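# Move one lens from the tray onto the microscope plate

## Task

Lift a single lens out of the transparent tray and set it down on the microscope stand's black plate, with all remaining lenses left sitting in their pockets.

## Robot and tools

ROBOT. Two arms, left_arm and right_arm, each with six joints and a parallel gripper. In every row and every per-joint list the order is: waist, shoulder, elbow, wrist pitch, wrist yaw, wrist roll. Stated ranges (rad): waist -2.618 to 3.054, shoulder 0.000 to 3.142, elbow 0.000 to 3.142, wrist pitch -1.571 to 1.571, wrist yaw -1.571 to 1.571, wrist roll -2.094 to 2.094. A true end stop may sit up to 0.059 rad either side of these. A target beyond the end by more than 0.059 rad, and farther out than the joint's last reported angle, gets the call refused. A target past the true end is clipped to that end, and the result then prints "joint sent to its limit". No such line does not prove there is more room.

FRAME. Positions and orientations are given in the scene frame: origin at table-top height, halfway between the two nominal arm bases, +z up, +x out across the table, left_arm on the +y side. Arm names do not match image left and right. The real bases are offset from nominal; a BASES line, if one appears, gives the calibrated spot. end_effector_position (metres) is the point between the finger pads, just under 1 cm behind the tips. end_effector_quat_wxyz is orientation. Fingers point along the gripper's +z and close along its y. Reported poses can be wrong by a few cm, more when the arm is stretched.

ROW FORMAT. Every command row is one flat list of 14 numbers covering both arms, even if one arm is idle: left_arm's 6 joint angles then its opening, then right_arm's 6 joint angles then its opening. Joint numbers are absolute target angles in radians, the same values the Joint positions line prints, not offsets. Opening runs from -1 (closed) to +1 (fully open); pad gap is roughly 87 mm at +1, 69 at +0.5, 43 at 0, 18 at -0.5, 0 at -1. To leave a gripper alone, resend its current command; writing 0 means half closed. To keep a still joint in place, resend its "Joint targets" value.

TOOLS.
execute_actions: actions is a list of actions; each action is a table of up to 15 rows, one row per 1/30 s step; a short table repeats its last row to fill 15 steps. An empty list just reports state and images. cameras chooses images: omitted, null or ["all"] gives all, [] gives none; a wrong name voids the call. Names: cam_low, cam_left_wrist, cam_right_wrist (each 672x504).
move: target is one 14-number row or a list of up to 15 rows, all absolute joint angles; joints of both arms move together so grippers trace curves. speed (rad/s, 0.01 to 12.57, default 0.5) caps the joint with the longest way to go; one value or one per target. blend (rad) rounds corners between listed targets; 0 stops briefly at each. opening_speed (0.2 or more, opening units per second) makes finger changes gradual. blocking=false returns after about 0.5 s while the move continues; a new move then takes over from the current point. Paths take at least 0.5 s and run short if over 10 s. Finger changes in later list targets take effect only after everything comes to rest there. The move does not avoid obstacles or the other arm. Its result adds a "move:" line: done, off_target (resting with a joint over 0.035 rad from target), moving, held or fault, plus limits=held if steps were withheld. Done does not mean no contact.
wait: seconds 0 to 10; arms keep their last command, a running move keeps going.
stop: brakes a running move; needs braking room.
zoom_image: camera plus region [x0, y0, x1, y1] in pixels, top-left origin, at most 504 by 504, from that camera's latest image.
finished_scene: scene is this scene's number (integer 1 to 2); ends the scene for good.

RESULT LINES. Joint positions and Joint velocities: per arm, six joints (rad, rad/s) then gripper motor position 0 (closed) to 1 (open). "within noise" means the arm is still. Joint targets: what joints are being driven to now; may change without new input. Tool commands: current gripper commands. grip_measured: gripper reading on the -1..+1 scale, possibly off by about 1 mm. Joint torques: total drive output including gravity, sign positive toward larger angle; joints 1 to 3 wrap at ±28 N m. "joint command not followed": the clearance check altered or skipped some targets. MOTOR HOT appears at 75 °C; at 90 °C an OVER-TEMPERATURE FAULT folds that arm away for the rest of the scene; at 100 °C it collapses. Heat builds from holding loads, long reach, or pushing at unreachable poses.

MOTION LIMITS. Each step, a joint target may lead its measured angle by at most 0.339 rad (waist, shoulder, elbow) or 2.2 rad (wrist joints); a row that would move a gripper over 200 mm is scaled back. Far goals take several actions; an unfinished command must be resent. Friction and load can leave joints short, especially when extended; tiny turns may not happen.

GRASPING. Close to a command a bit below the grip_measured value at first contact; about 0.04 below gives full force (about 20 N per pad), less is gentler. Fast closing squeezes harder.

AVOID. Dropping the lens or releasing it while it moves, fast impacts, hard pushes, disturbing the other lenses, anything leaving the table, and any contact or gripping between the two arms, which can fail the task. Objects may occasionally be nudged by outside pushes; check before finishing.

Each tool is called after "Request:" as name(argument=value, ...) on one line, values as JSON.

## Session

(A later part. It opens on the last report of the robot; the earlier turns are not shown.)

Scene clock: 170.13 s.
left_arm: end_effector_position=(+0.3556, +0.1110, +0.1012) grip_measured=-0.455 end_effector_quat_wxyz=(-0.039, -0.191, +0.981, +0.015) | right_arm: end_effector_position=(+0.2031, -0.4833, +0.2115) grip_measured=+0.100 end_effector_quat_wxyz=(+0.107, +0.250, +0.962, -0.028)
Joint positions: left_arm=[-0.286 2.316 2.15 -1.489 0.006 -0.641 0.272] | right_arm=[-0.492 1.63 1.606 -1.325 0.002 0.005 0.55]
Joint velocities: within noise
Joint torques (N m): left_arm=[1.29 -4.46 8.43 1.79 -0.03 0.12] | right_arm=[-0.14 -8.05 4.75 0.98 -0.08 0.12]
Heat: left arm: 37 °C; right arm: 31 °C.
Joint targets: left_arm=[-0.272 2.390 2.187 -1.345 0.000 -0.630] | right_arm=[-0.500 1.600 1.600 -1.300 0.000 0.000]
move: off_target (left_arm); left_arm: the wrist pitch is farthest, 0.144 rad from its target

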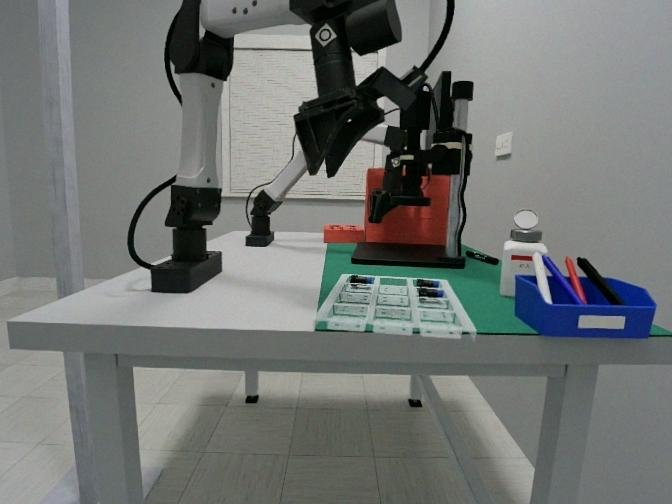

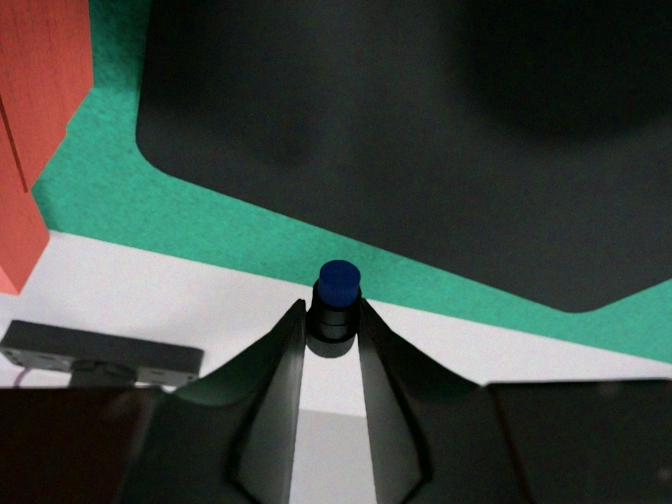

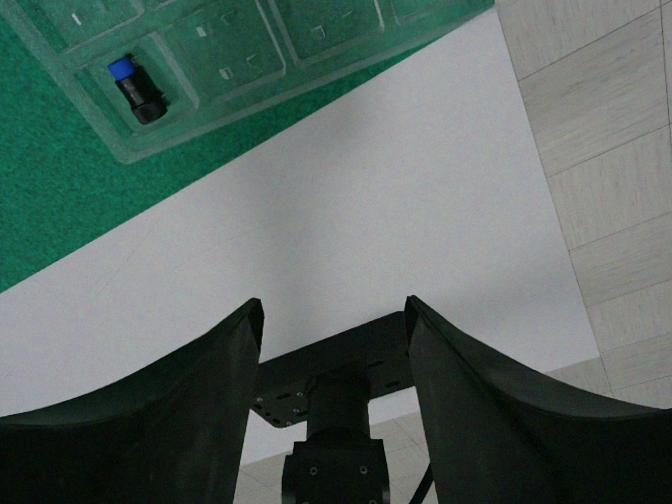

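Request:
move(target=[-0.27,2.15,1.85,-1.30,0,-0.63,-0.8,-0.5,1.6,1.6,-1.3,0,0,0.1], speed=0.3)

Scene clock: 177.43 s.
left_arm: end_effector_position=(+0.3279, +0.1208, +0.0737) grip_measured=-0.455 end_effector_quat_wxyz=(-0.049, -0.189, +0.980, +0.020) | right_arm: end_effector_position=(+0.2031, -0.4833, +0.2115) grip_measured=+0.100 end_effector_quat_wxyz=(+0.107, +0.250, +0.962, -0.028)
Joint positions: left_arm=[-0.28 2.204 1.85 -1.323 0.005 -0.633 0.272] | right_arm=[-0.492 1.63 1.606 -1.325 0.002 0.005 0.55]
Joint velocities: within noise
Joint torques (N m): left_arm=[0.99 -14.11 5.15 0.36 -0.02 0.05] | right_arm=[-0.18 -8.02 4.77 0.96 -0.07 0.1]
Heat: left arm: 36 °C; right arm: 31 °C.
Joint targets: left_arm=[-0.270 2.150 1.850 -1.300 0.000 -0.630] | right_arm=[-0.500 1.600 1.600 -1.300 0.000 0.000]
move: off_target (left_arm); left_arm: the shoulder is farthest, 0.054 rad from its target

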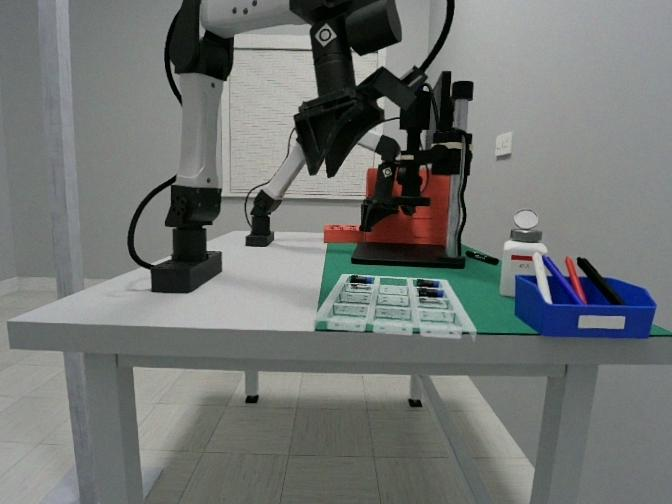

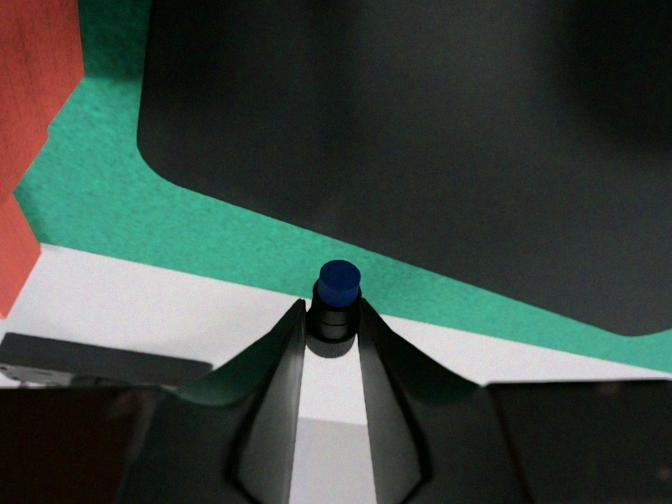

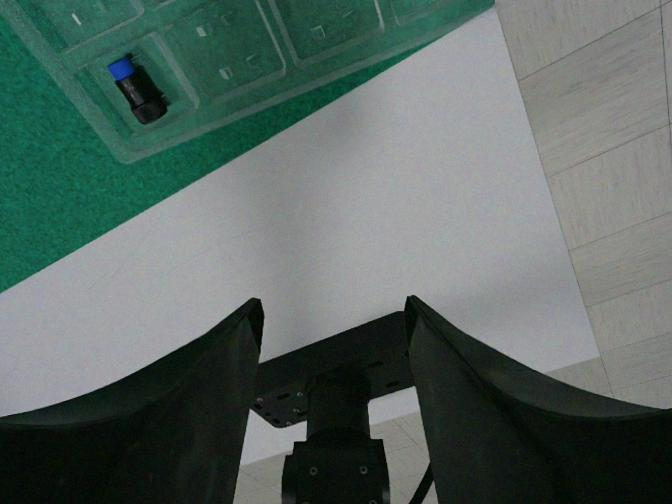

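Request:
move(target=[-0.254,2.11,1.735,-1.10,0,-0.618,-0.8,-0.5,1.6,1.6,-1.3,0,0,0.1], speed=0.2)

Request:
zoom_image(camera="cam_low", region=[280, 60, 500, 280])

Scene clock: 180.13 s.
left_arm: end_effector_position=(+0.3455, +0.1215, +0.0547) grip_measured=-0.455 end_effector_quat_wxyz=(+0.002, -0.188, +0.982, -0.004) | right_arm: end_effector_position=(+0.2031, -0.4833, +0.2115) grip_measured=+0.100 end_effector_quat_wxyz=(+0.107, +0.250, +0.962, -0.028)
Joint positions: left_arm=[-0.268 2.166 1.733 -1.13 0.006 -0.617 0.272] | right_arm=[-0.492 1.63 1.606 -1.325 0.002 0.005 0.55]
Joint velocities: within noise
Joint torques (N m): left_arm=[1.31 -14.16 5.41 0.69 -0.02 0.01] | right_arm=[-0.24 -7.97 4.75 0.99 -0.1 0.11]
Heat: left arm: 38 °C; right arm: 31 °C.
Joint targets: left_arm=[-0.254 2.110 1.735 -1.100 0.000 -0.618] | right_arm=[-0.500 1.600 1.600 -1.300 0.000 0.000]
move: off_target (left_arm); left_arm: the shoulder is farthest, 0.056 rad from its target

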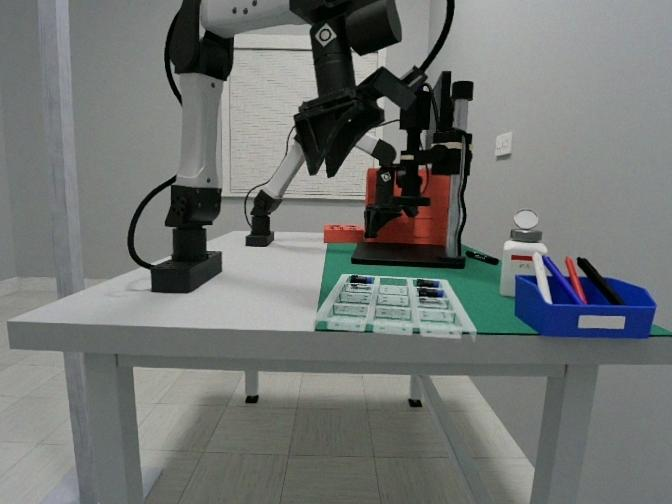

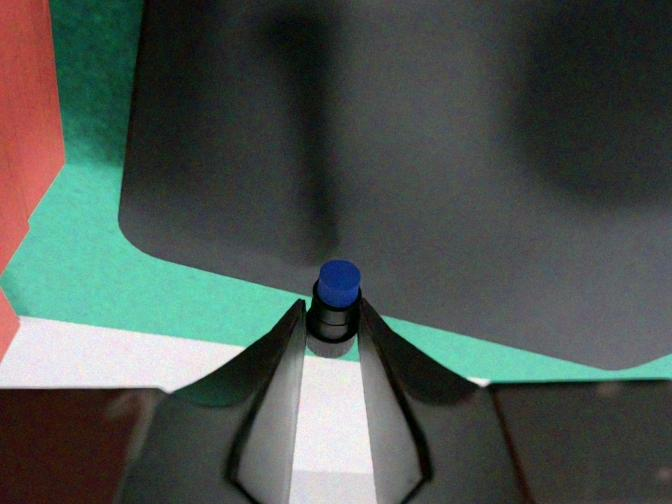

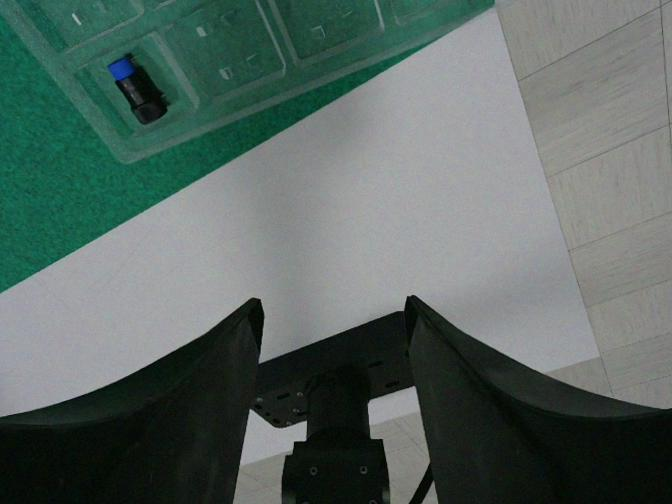

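Scaled by 2.291 from the camera's 672x504 image, which has a finer 960x720 frame.

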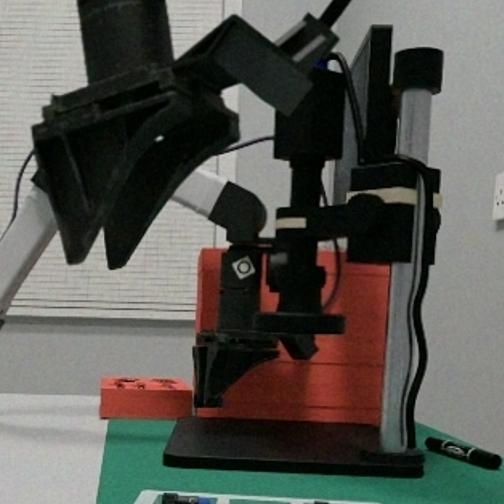

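Request:
move(target=[-0.254,2.188,1.69,-1.058,0,-0.618,-0.8,-0.5,1.6,1.6,-1.3,0,0,0.1], speed=0.12)

Request:
zoom_image(camera="cam_low", region=[330, 180, 480, 280])

Scene clock: 182.30 s.
left_arm: end_effector_position=(+0.3474, +0.1211, +0.0408) grip_measured=-0.455 end_effector_quat_wxyz=(+0.007, -0.187, +0.982, -0.006) | right_arm: end_effector_position=(+0.2031, -0.4833, +0.2115) grip_measured=+0.100 end_effector_quat_wxyz=(+0.107, +0.250, +0.962, -0.028)
Joint positions: left_arm=[-0.268 2.175 1.693 -1.07 0.006 -0.616 0.272] | right_arm=[-0.492 1.63 1.606 -1.325 0.002 0.005 0.55]
Joint velocities: within noise
Joint torques (N m): left_arm=[1.31 -8.62 4.96 0.51 -0.03 -0.01] | right_arm=[-0.24 -8.03 4.74 0.99 -0.07 0.08]
Heat: left arm: 38 °C; right arm: 31 °C.
Joint targets: left_arm=[-0.254 2.188 1.690 -1.058 0.000 -0.618] | right_arm=[-0.500 1.600 1.600 -1.300 0.000 0.000]
move: done

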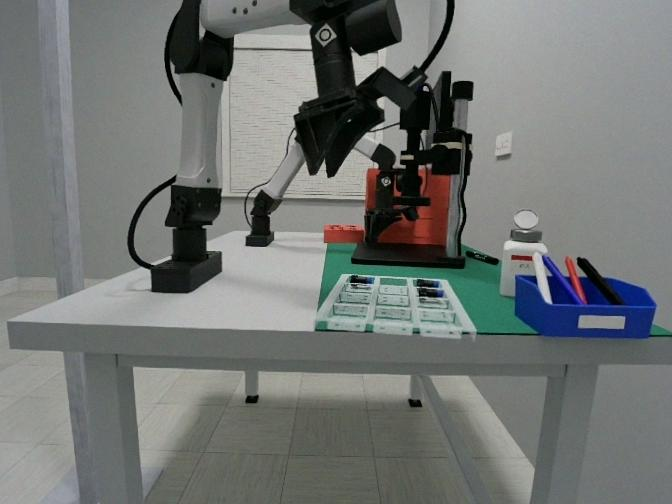

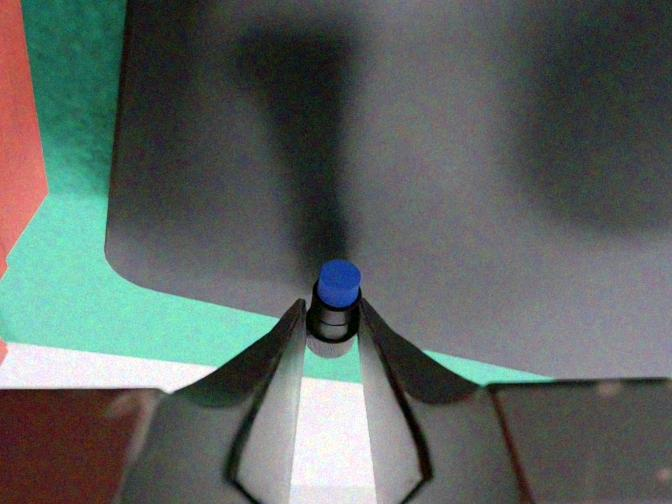

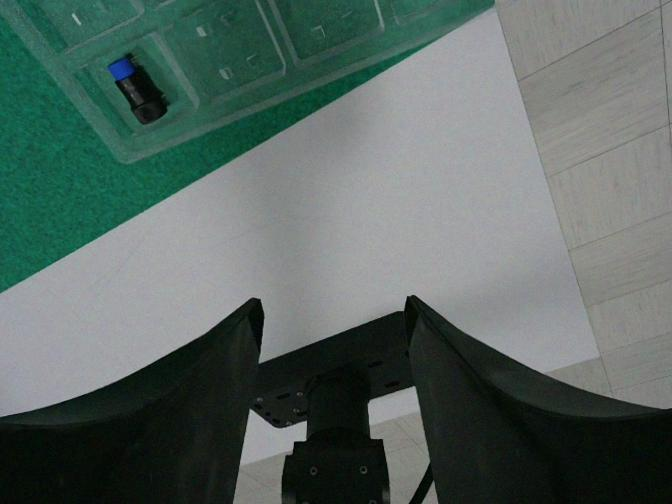

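Scaled by 3.360 from the camera's 672x504 image, which has a finer 960x720 frame.

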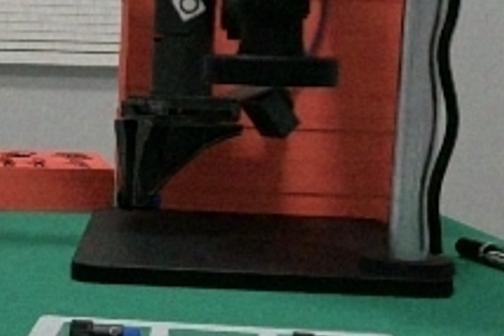

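Request:
move(target=[-0.254,2.193,1.677,-1.040,0,-0.618,-0.8,-0.5,1.6,1.6,-1.3,0,0,0.1], speed=0.1, cameras=["cam_low"])

Request:
zoom_image(camera="cam_low", region=[340, 210, 430, 270])

Request:
move(target=[-0.254,2.197,1.667,-1.026,0,-0.618,-0.8,-0.5,1.6,1.6,-1.3,0,0,0.1], speed=0.1, cameras=["cam_low"])

Request:
zoom_image(camera="cam_low", region=[340, 210, 430, 270])

Scene clock: 185.73 s.
left_arm: end_effector_position=(+0.3480, +0.1209, +0.0376) grip_measured=-0.455 end_effector_quat_wxyz=(+0.010, -0.187, +0.982, -0.008) | right_arm: end_effector_position=(+0.2031, -0.4833, +0.2115) grip_measured=+0.100 end_effector_quat_wxyz=(+0.107, +0.250, +0.962, -0.028)
Joint positions: left_arm=[-0.268 2.175 1.681 -1.052 0.006 -0.616 0.272] | right_arm=[-0.492 1.63 1.606 -1.325 0.002 0.005 0.55]
Joint velocities: within noise
Joint torques (N m): left_arm=[1.31 -8.23 4.88 0.53 -0.03 -0.01] | right_arm=[-0.06 -8.09 4.71 0.97 -0.08 0.09]
Heat: left arm: 38 °C; right arm: 31 °C.
Joint targets: left_arm=[-0.254 2.193 1.677 -1.040 0.000 -0.618] | right_arm=[-0.500 1.600 1.600 -1.300 0.000 0.000]
move: done
Images, in order (width x height): cam_low 672x504.

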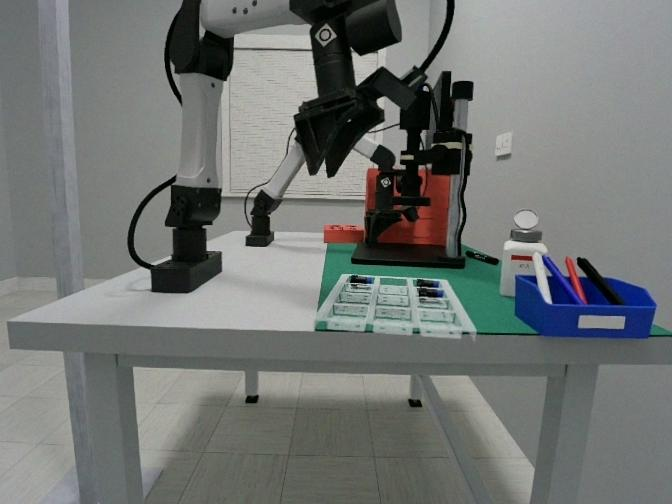

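Scaled by 5.600 from the camera's 672x504 image, which has a finer 960x720 frame.

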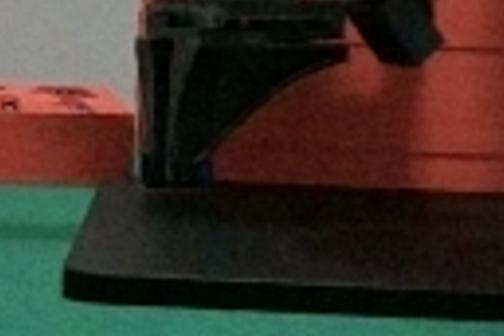

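Scene clock: 186.43 s.
left_arm: end_effector_position=(+0.3476, +0.1212, +0.0327) grip_measured=-0.455 end_effector_quat_wxyz=(+0.008, -0.187, +0.982, -0.007) | right_arm: end_effector_position=(+0.2031, -0.4833, +0.2115) grip_measured=+0.100 end_effector_quat_wxyz=(+0.107, +0.250, +0.962, -0.028)
Joint positions: left_arm=[-0.268 2.183 1.672 -1.04 0.006 -0.616 0.272] | right_arm=[-0.492 1.63 1.606 -1.325 0.002 0.005 0.55]
Joint velocities: within noise
Joint torques (N m): left_arm=[1.29 -8.51 4.77 0.54 -0.03 0] | right_arm=[-0.2 -8.08 4.6 0.96 -0.07 0.13]
Heat: left arm: 38 °C; right arm: 31 °C.
Joint targets: left_arm=[-0.254 2.197 1.667 -1.026 0.000 -0.618] | right_arm=[-0.500 1.600 1.600 -1.300 0.000 0.000]
move: done
Images, in order (width x height): cam_low 672x504.

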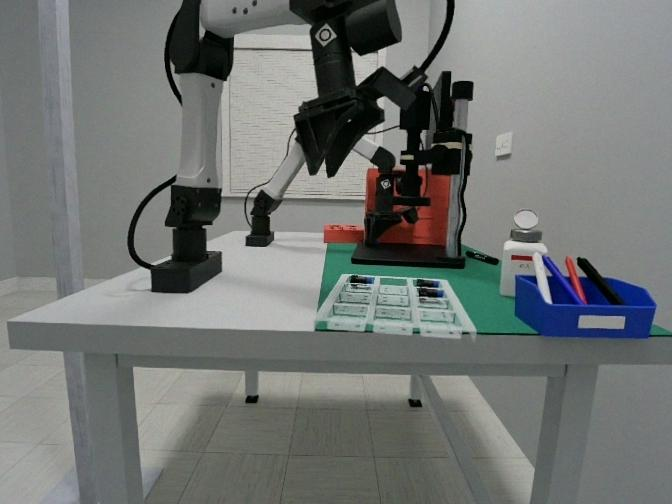

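Scaled by 5.600 from the camera's 672x504 image, which has a finer 960x720 frame.

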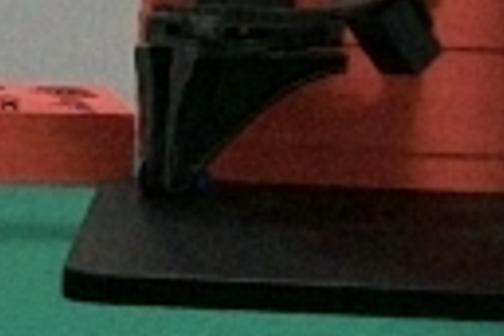

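Request:
move(target=[-0.254,2.199,1.662,-1.019,0,-0.618,-0.8,-0.5,1.6,1.6,-1.3,0,0,0.1], speed=0.05, cameras=["cam_low"])

Request:
zoom_image(camera="cam_low", region=[340, 210, 430, 270])

Request:
move(target=[-0.254,2.202,1.656,-1.011,0,-0.618,-0.8,-0.5,1.6,1.6,-1.3,0,0,0.1], speed=0.05, cameras=["cam_low", "cam_left_wrist"])

Request:
zoom_image(camera="cam_low", region=[340, 210, 430, 270])

Scene clock: 187.83 s.
left_arm: end_effector_position=(+0.3475, +0.1212, +0.0325) grip_measured=-0.455 end_effector_quat_wxyz=(+0.008, -0.187, +0.982, -0.007) | right_arm: end_effector_position=(+0.2031, -0.4833, +0.2115) grip_measured=+0.100 end_effector_quat_wxyz=(+0.107, +0.250, +0.962, -0.028)
Joint positions: left_arm=[-0.268 2.183 1.671 -1.039 0.006 -0.616 0.272] | right_arm=[-0.492 1.63 1.606 -1.325 0.002 0.005 0.55]
Joint velocities: within noise
Joint torques (N m): left_arm=[1.28 -8.34 4.38 0.61 -0.03 0] | right_arm=[-0.1 -8.09 4.72 0.98 -0.08 0.12]
Heat: left arm: 38 °C; right arm: 31 °C.
Joint targets: left_arm=[-0.254 2.199 1.662 -1.019 0.000 -0.618] | right_arm=[-0.500 1.600 1.600 -1.300 0.000 0.000]
move: done
Images, in order (width x height): cam_low 672x504.

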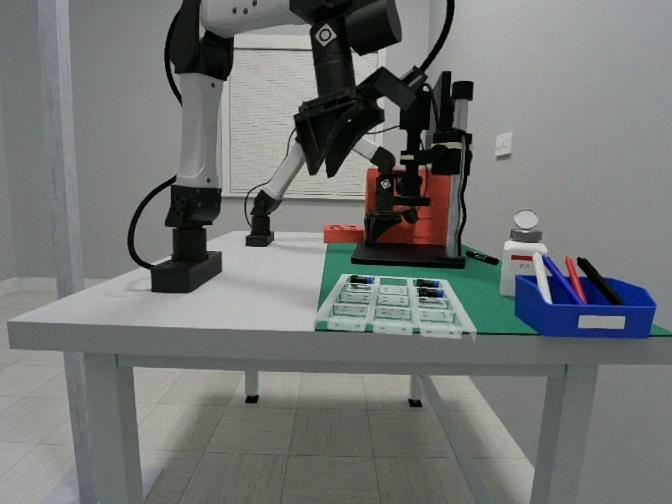

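Scaled by 5.600 from the camera's 672x504 image, which has a finer 960x720 frame.

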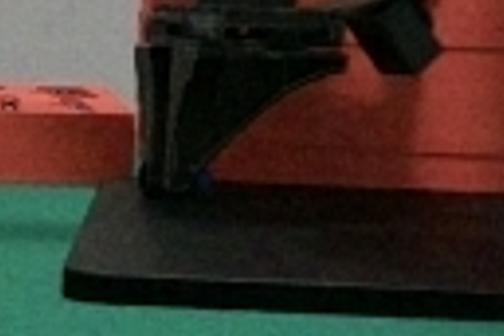

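Scene clock: 188.53 s.
left_arm: end_effector_position=(+0.3475, +0.1212, +0.0324) grip_measured=-0.455 end_effector_quat_wxyz=(+0.008, -0.187, +0.982, -0.007) | right_arm: end_effector_position=(+0.2031, -0.4833, +0.2115) grip_measured=+0.100 end_effector_quat_wxyz=(+0.107, +0.250, +0.962, -0.028)
Joint positions: left_arm=[-0.268 2.183 1.67 -1.038 0.006 -0.616 0.272] | right_arm=[-0.492 1.63 1.606 -1.325 0.002 0.005 0.55]
Joint velocities: within noise
Joint torques (N m): left_arm=[1.28 -8.1 3.93 0.69 -0.03 0] | right_arm=[-0.14 -8.1 4.71 1 -0.04 0.11]
Heat: left arm: 38 °C; right arm: 31 °C.
Joint targets: left_arm=[-0.254 2.202 1.656 -1.011 0.000 -0.618] | right_arm=[-0.500 1.600 1.600 -1.300 0.000 0.000]
move: done
Images, in order (width x height): cam_low 672x504, cam_left_wrist 672x504.

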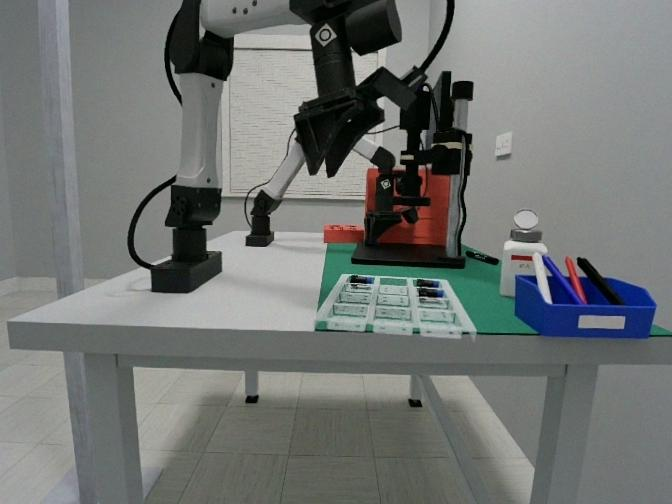

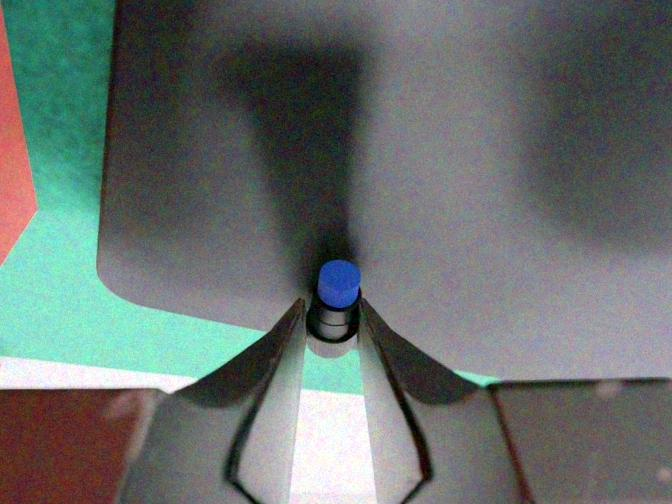

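Scaled by 5.600 from the camera's 672x504 image, which has a finer 960x720 frame.

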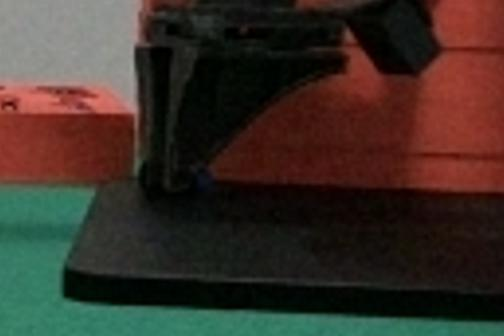

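Request:
move(target=[-0.258,2.197,1.667,-1.026,0,-0.618,-0.35,-0.5,1.6,1.6,-1.3,0,0,0.1], speed=0.05, opening_speed=0.2, cameras=["cam_left_wrist"])

Scene clock: 192.13 s.
left_arm: end_effector_position=(+0.3475, +0.1213, +0.0320) grip_measured=-0.350 end_effector_quat_wxyz=(+0.008, -0.187, +0.982, -0.007) | right_arm: end_effector_position=(+0.2031, -0.4833, +0.2115) grip_measured=+0.100 end_effector_quat_wxyz=(+0.107, +0.250, +0.962, -0.028)
Joint positions: left_arm=[-0.268 2.183 1.67 -1.037 0.005 -0.615 0.325] | right_arm=[-0.492 1.63 1.606 -1.325 0.002 0.005 0.55]
Joint velocities: within noise
Joint torques (N m): left_arm=[0.98 -8.55 4.96 0.51 -0.02 -0.01] | right_arm=[-0.18 -8.09 4.66 1 -0.06 0.11]
Heat: left arm: 37 °C; right arm: 31 °C.
Joint targets: left_arm=[-0.258 2.197 1.667 -1.026 0.000 -0.618] | right_arm=[-0.500 1.600 1.600 -1.300 0.000 0.000]
move: done
Images, in order (width x height): cam_left_wrist 672x504.

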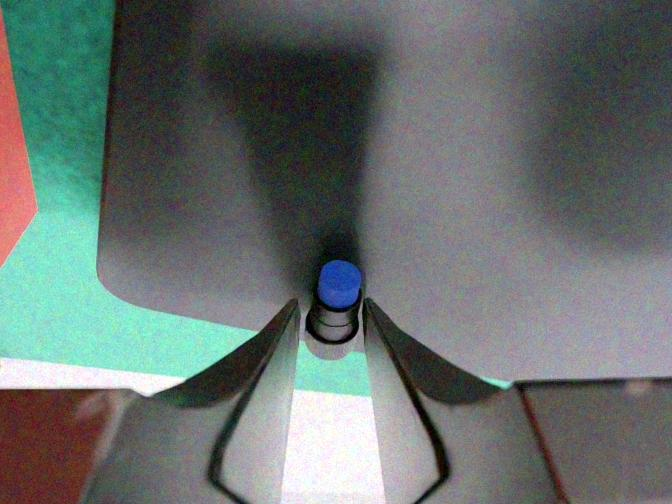

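Request:
move(target=[-0.258,2.197,1.667,-1.026,0,-0.618,0.15,-0.5,1.6,1.6,-1.3,0,0,0.1], speed=0.05, opening_speed=0.25, cameras=["cam_left_wrist"])

Scene clock: 195.47 s.
left_arm: end_effector_position=(+0.3475, +0.1213, +0.0320) grip_measured=+0.150 end_effector_quat_wxyz=(+0.008, -0.187, +0.982, -0.007) | right_arm: end_effector_position=(+0.2031, -0.4833, +0.2115) grip_measured=+0.100 end_effector_quat_wxyz=(+0.107, +0.250, +0.962, -0.028)
Joint positions: left_arm=[-0.268 2.183 1.67 -1.037 0.005 -0.615 0.575] | right_arm=[-0.492 1.63 1.606 -1.325 0.002 0.005 0.55]
Joint velocities: within noise
Joint torques (N m): left_arm=[0.96 -8.55 4.97 0.51 -0.02 -0.01] | right_arm=[-0.34 -8.1 4.67 0.98 -0.07 0.08]
Heat: left arm: 37 °C; right arm: 31 °C.
Joint targets: left_arm=[-0.258 2.197 1.667 -1.026 0.000 -0.618] | right_arm=[-0.500 1.600 1.600 -1.300 0.000 0.000]
move: done
Images, in order (width x height): cam_left_wrist 672x504.

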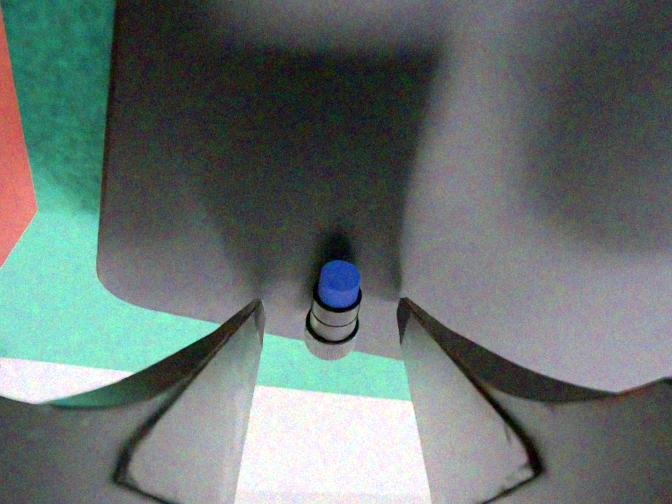

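Request:
move(target=[[-0.258,2.155,1.700,-1.032,0,-0.618,0.15,-0.5,1.6,1.6,-1.3,0,0,0.1],[-0.258,2.115,1.755,-1.09,0,-0.618,0.15,-0.5,1.6,1.6,-1.3,0,0,0.1]], speed=0.1, cameras=["cam_left_wrist"])

Scene clock: 198.27 s.
left_arm: end_effector_position=(+0.3518, +0.1195, +0.0504) grip_measured=+0.150 end_effector_quat_wxyz=(+0.013, -0.187, +0.982, -0.011) | right_arm: end_effector_position=(+0.2031, -0.4833, +0.2115) grip_measured=+0.100 end_effector_quat_wxyz=(+0.107, +0.250, +0.962, -0.028)
Joint positions: left_arm=[-0.268 2.171 1.726 -1.094 0.009 -0.615 0.575] | right_arm=[-0.492 1.63 1.606 -1.325 0.002 0.005 0.55]
Joint velocities: within noise
Joint torques (N m): left_arm=[0.96 -14.23 7.83 0.44 -0.06 0] | right_arm=[-0.13 -8.05 4.77 0.99 -0.07 0.11]
Heat: left arm: 37 °C; right arm: 31 °C.
Joint targets: left_arm=[-0.258 2.115 1.755 -1.090 0.000 -0.618] | right_arm=[-0.500 1.600 1.600 -1.300 0.000 0.000]
move: off_target (left_arm); left_arm: the shoulder is farthest, 0.056 rad from its target
Images, in order (width x height): cam_left_wrist 672x504.

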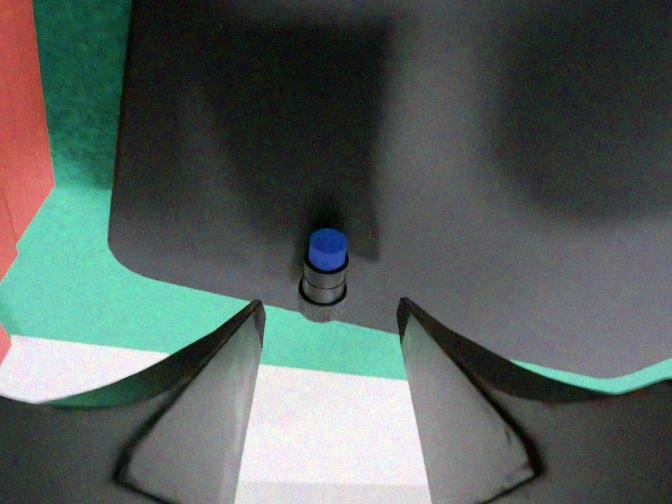

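Request:
move(target=[[-0.258,2.075,1.76,-1.125,0,-0.618,0.15,-0.5,1.6,1.6,-1.3,0,0,0.1],[-0.258,1.95,1.72,-1.25,0,-0.618,0.15,-0.5,1.6,1.6,-1.3,0,0,0.1]], speed=0.25)

Request:
zoom_image(camera="cam_low", region=[340, 210, 430, 270])

Request:
zoom_image(camera="cam_left_wrist", region=[200, 50, 460, 310])

Scene clock: 200.07 s.
left_arm: end_effector_position=(+0.3238, +0.1266, +0.1160) grip_measured=+0.150 end_effector_quat_wxyz=(+0.026, -0.179, +0.983, -0.017) | right_arm: end_effector_position=(+0.2031, -0.4833, +0.2115) grip_measured=+0.100 end_effector_quat_wxyz=(+0.107, +0.250, +0.962, -0.028)
Joint positions: left_arm=[-0.268 1.994 1.722 -1.238 0.011 -0.599 0.575] | right_arm=[-0.492 1.63 1.606 -1.325 0.002 0.005 0.55]
Joint velocities: within noise
Joint torques (N m): left_arm=[0.98 -12.08 5.23 0.33 -0.09 -0.16] | right_arm=[-0.17 -8.21 4.71 0.97 -0.08 0.13]
Heat: left arm: 38 °C; right arm: 31 °C.
Joint targets: left_arm=[-0.258 1.950 1.720 -1.250 0.000 -0.618] | right_arm=[-0.500 1.600 1.600 -1.300 0.000 0.000]
move: off_target (left_arm); left_arm: the shoulder is farthest, 0.044 rad from its target

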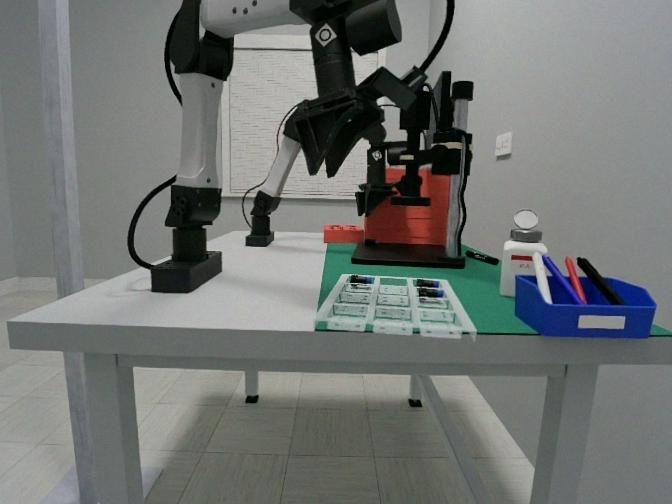

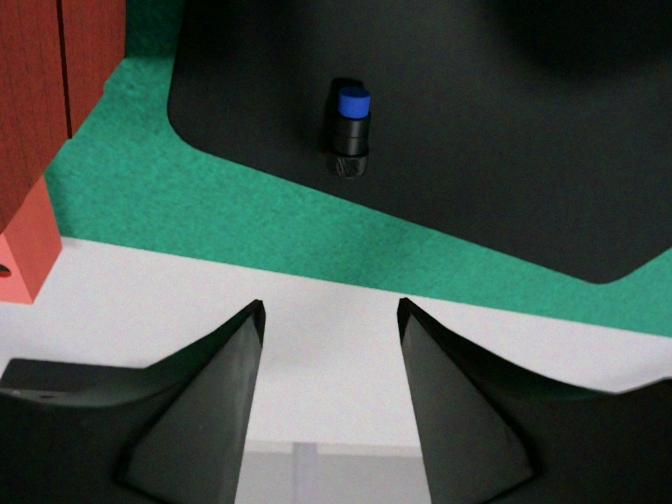

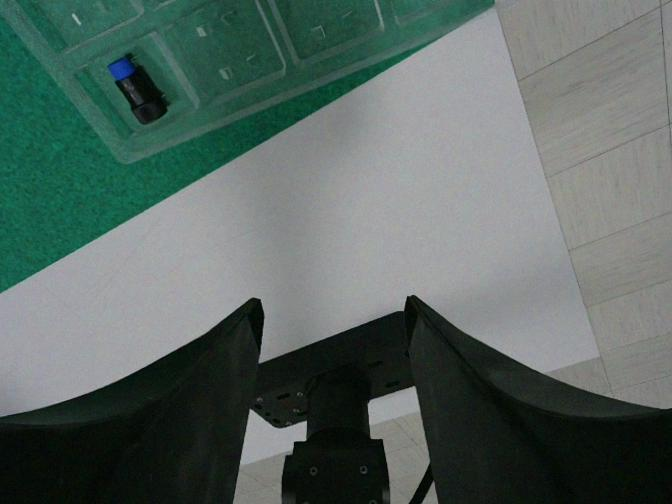

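Scaled by 5.600 from the camera's 672x504 image, which has a finer 960x720 frame.

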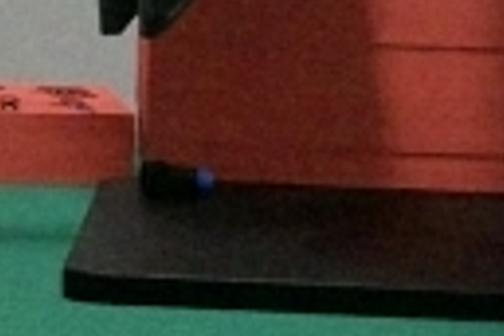

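Scaled by 1.938 from the camera's 672x504 image, which has a finer 960x720 frame.

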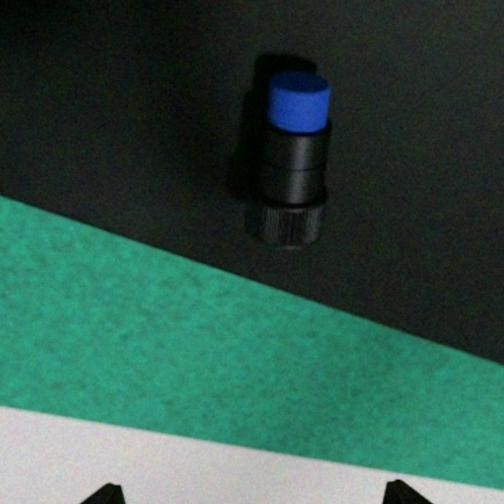

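Request:
wait(seconds=1, cameras=["cam_left_wrist"])

Scene clock: 201.37 s.
left_arm: end_effector_position=(+0.3238, +0.1266, +0.1160) grip_measured=+0.150 end_effector_quat_wxyz=(+0.026, -0.178, +0.983, -0.017) | right_arm: end_effector_position=(+0.2031, -0.4833, +0.2115) grip_measured=+0.100 end_effector_quat_wxyz=(+0.107, +0.250, +0.962, -0.028)
Joint positions: left_arm=[-0.268 1.994 1.722 -1.238 0.011 -0.599 0.575] | right_arm=[-0.492 1.63 1.606 -1.325 0.002 0.005 0.55]
Joint velocities: within noise
Joint torques (N m): left_arm=[0.95 -12.07 5.23 0.33 -0.09 -0.16] | right_arm=[-0.32 -8.08 4.78 0.97 -0.06 0.11]
Heat: left arm: 39 °C; right arm: 31 °C.
Joint targets: left_arm=[-0.258 1.950 1.720 -1.250 0.000 -0.618] | right_arm=[-0.500 1.600 1.600 -1.300 0.000 0.000]
Tool commands: left_gripper/opening=+0.15 right_gripper/opening=+0.1
wait: 1.00 s; at rest from the start
Images, in order (width x height): cam_left_wrist 672x504.

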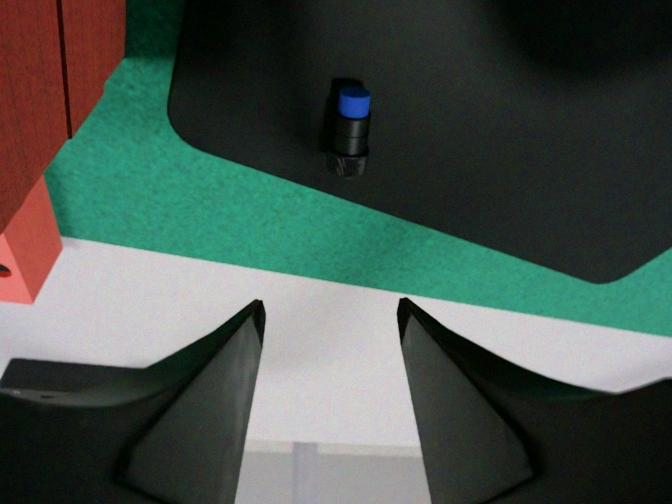

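Request:
wait(seconds=1.5, cameras=["cam_left_wrist"])

Request:
zoom_image(camera="cam_left_wrist", region=[200, 50, 460, 310])

Scene clock: 203.30 s.
left_arm: end_effector_position=(+0.3237, +0.1266, +0.1160) grip_measured=+0.150 end_effector_quat_wxyz=(+0.025, -0.178, +0.983, -0.017) | right_arm: end_effector_position=(+0.2031, -0.4833, +0.2115) grip_measured=+0.100 end_effector_quat_wxyz=(+0.107, +0.250, +0.962, -0.028)
Joint positions: left_arm=[-0.268 1.994 1.722 -1.239 0.011 -0.599 0.575] | right_arm=[-0.492 1.63 1.606 -1.325 0.002 0.005 0.55]
Joint velocities: within noise
Joint torques (N m): left_arm=[0.98 -12.07 5.23 0.33 -0.09 -0.17] | right_arm=[-0.21 -8.03 4.74 1.03 -0.05 0.14]
Heat: left arm: 39 °C; right arm: 31 °C.
Joint targets: left_arm=[-0.258 1.950 1.720 -1.250 0.000 -0.618] | right_arm=[-0.500 1.600 1.600 -1.300 0.000 0.000]
Tool commands: left_gripper/opening=+0.15 right_gripper/opening=+0.1
wait: 1.50 s; at rest from the start
Images, in order (width x height): cam_left_wrist 672x504.

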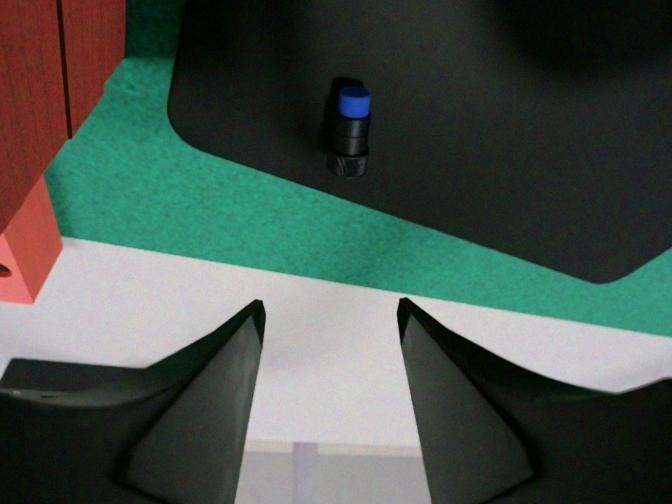

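Scaled by 1.938 from the camera's 672x504 image, which has a finer 960x720 frame.

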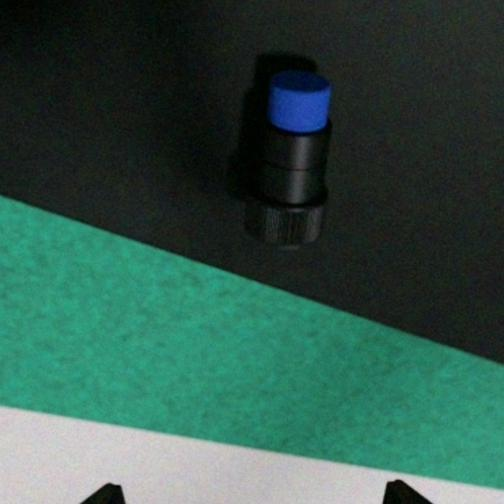

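The lens is at rest on the plate, so I'm ending scene 1.

Request:
finished_scene(scene=1)

The scene is finished: the task was done.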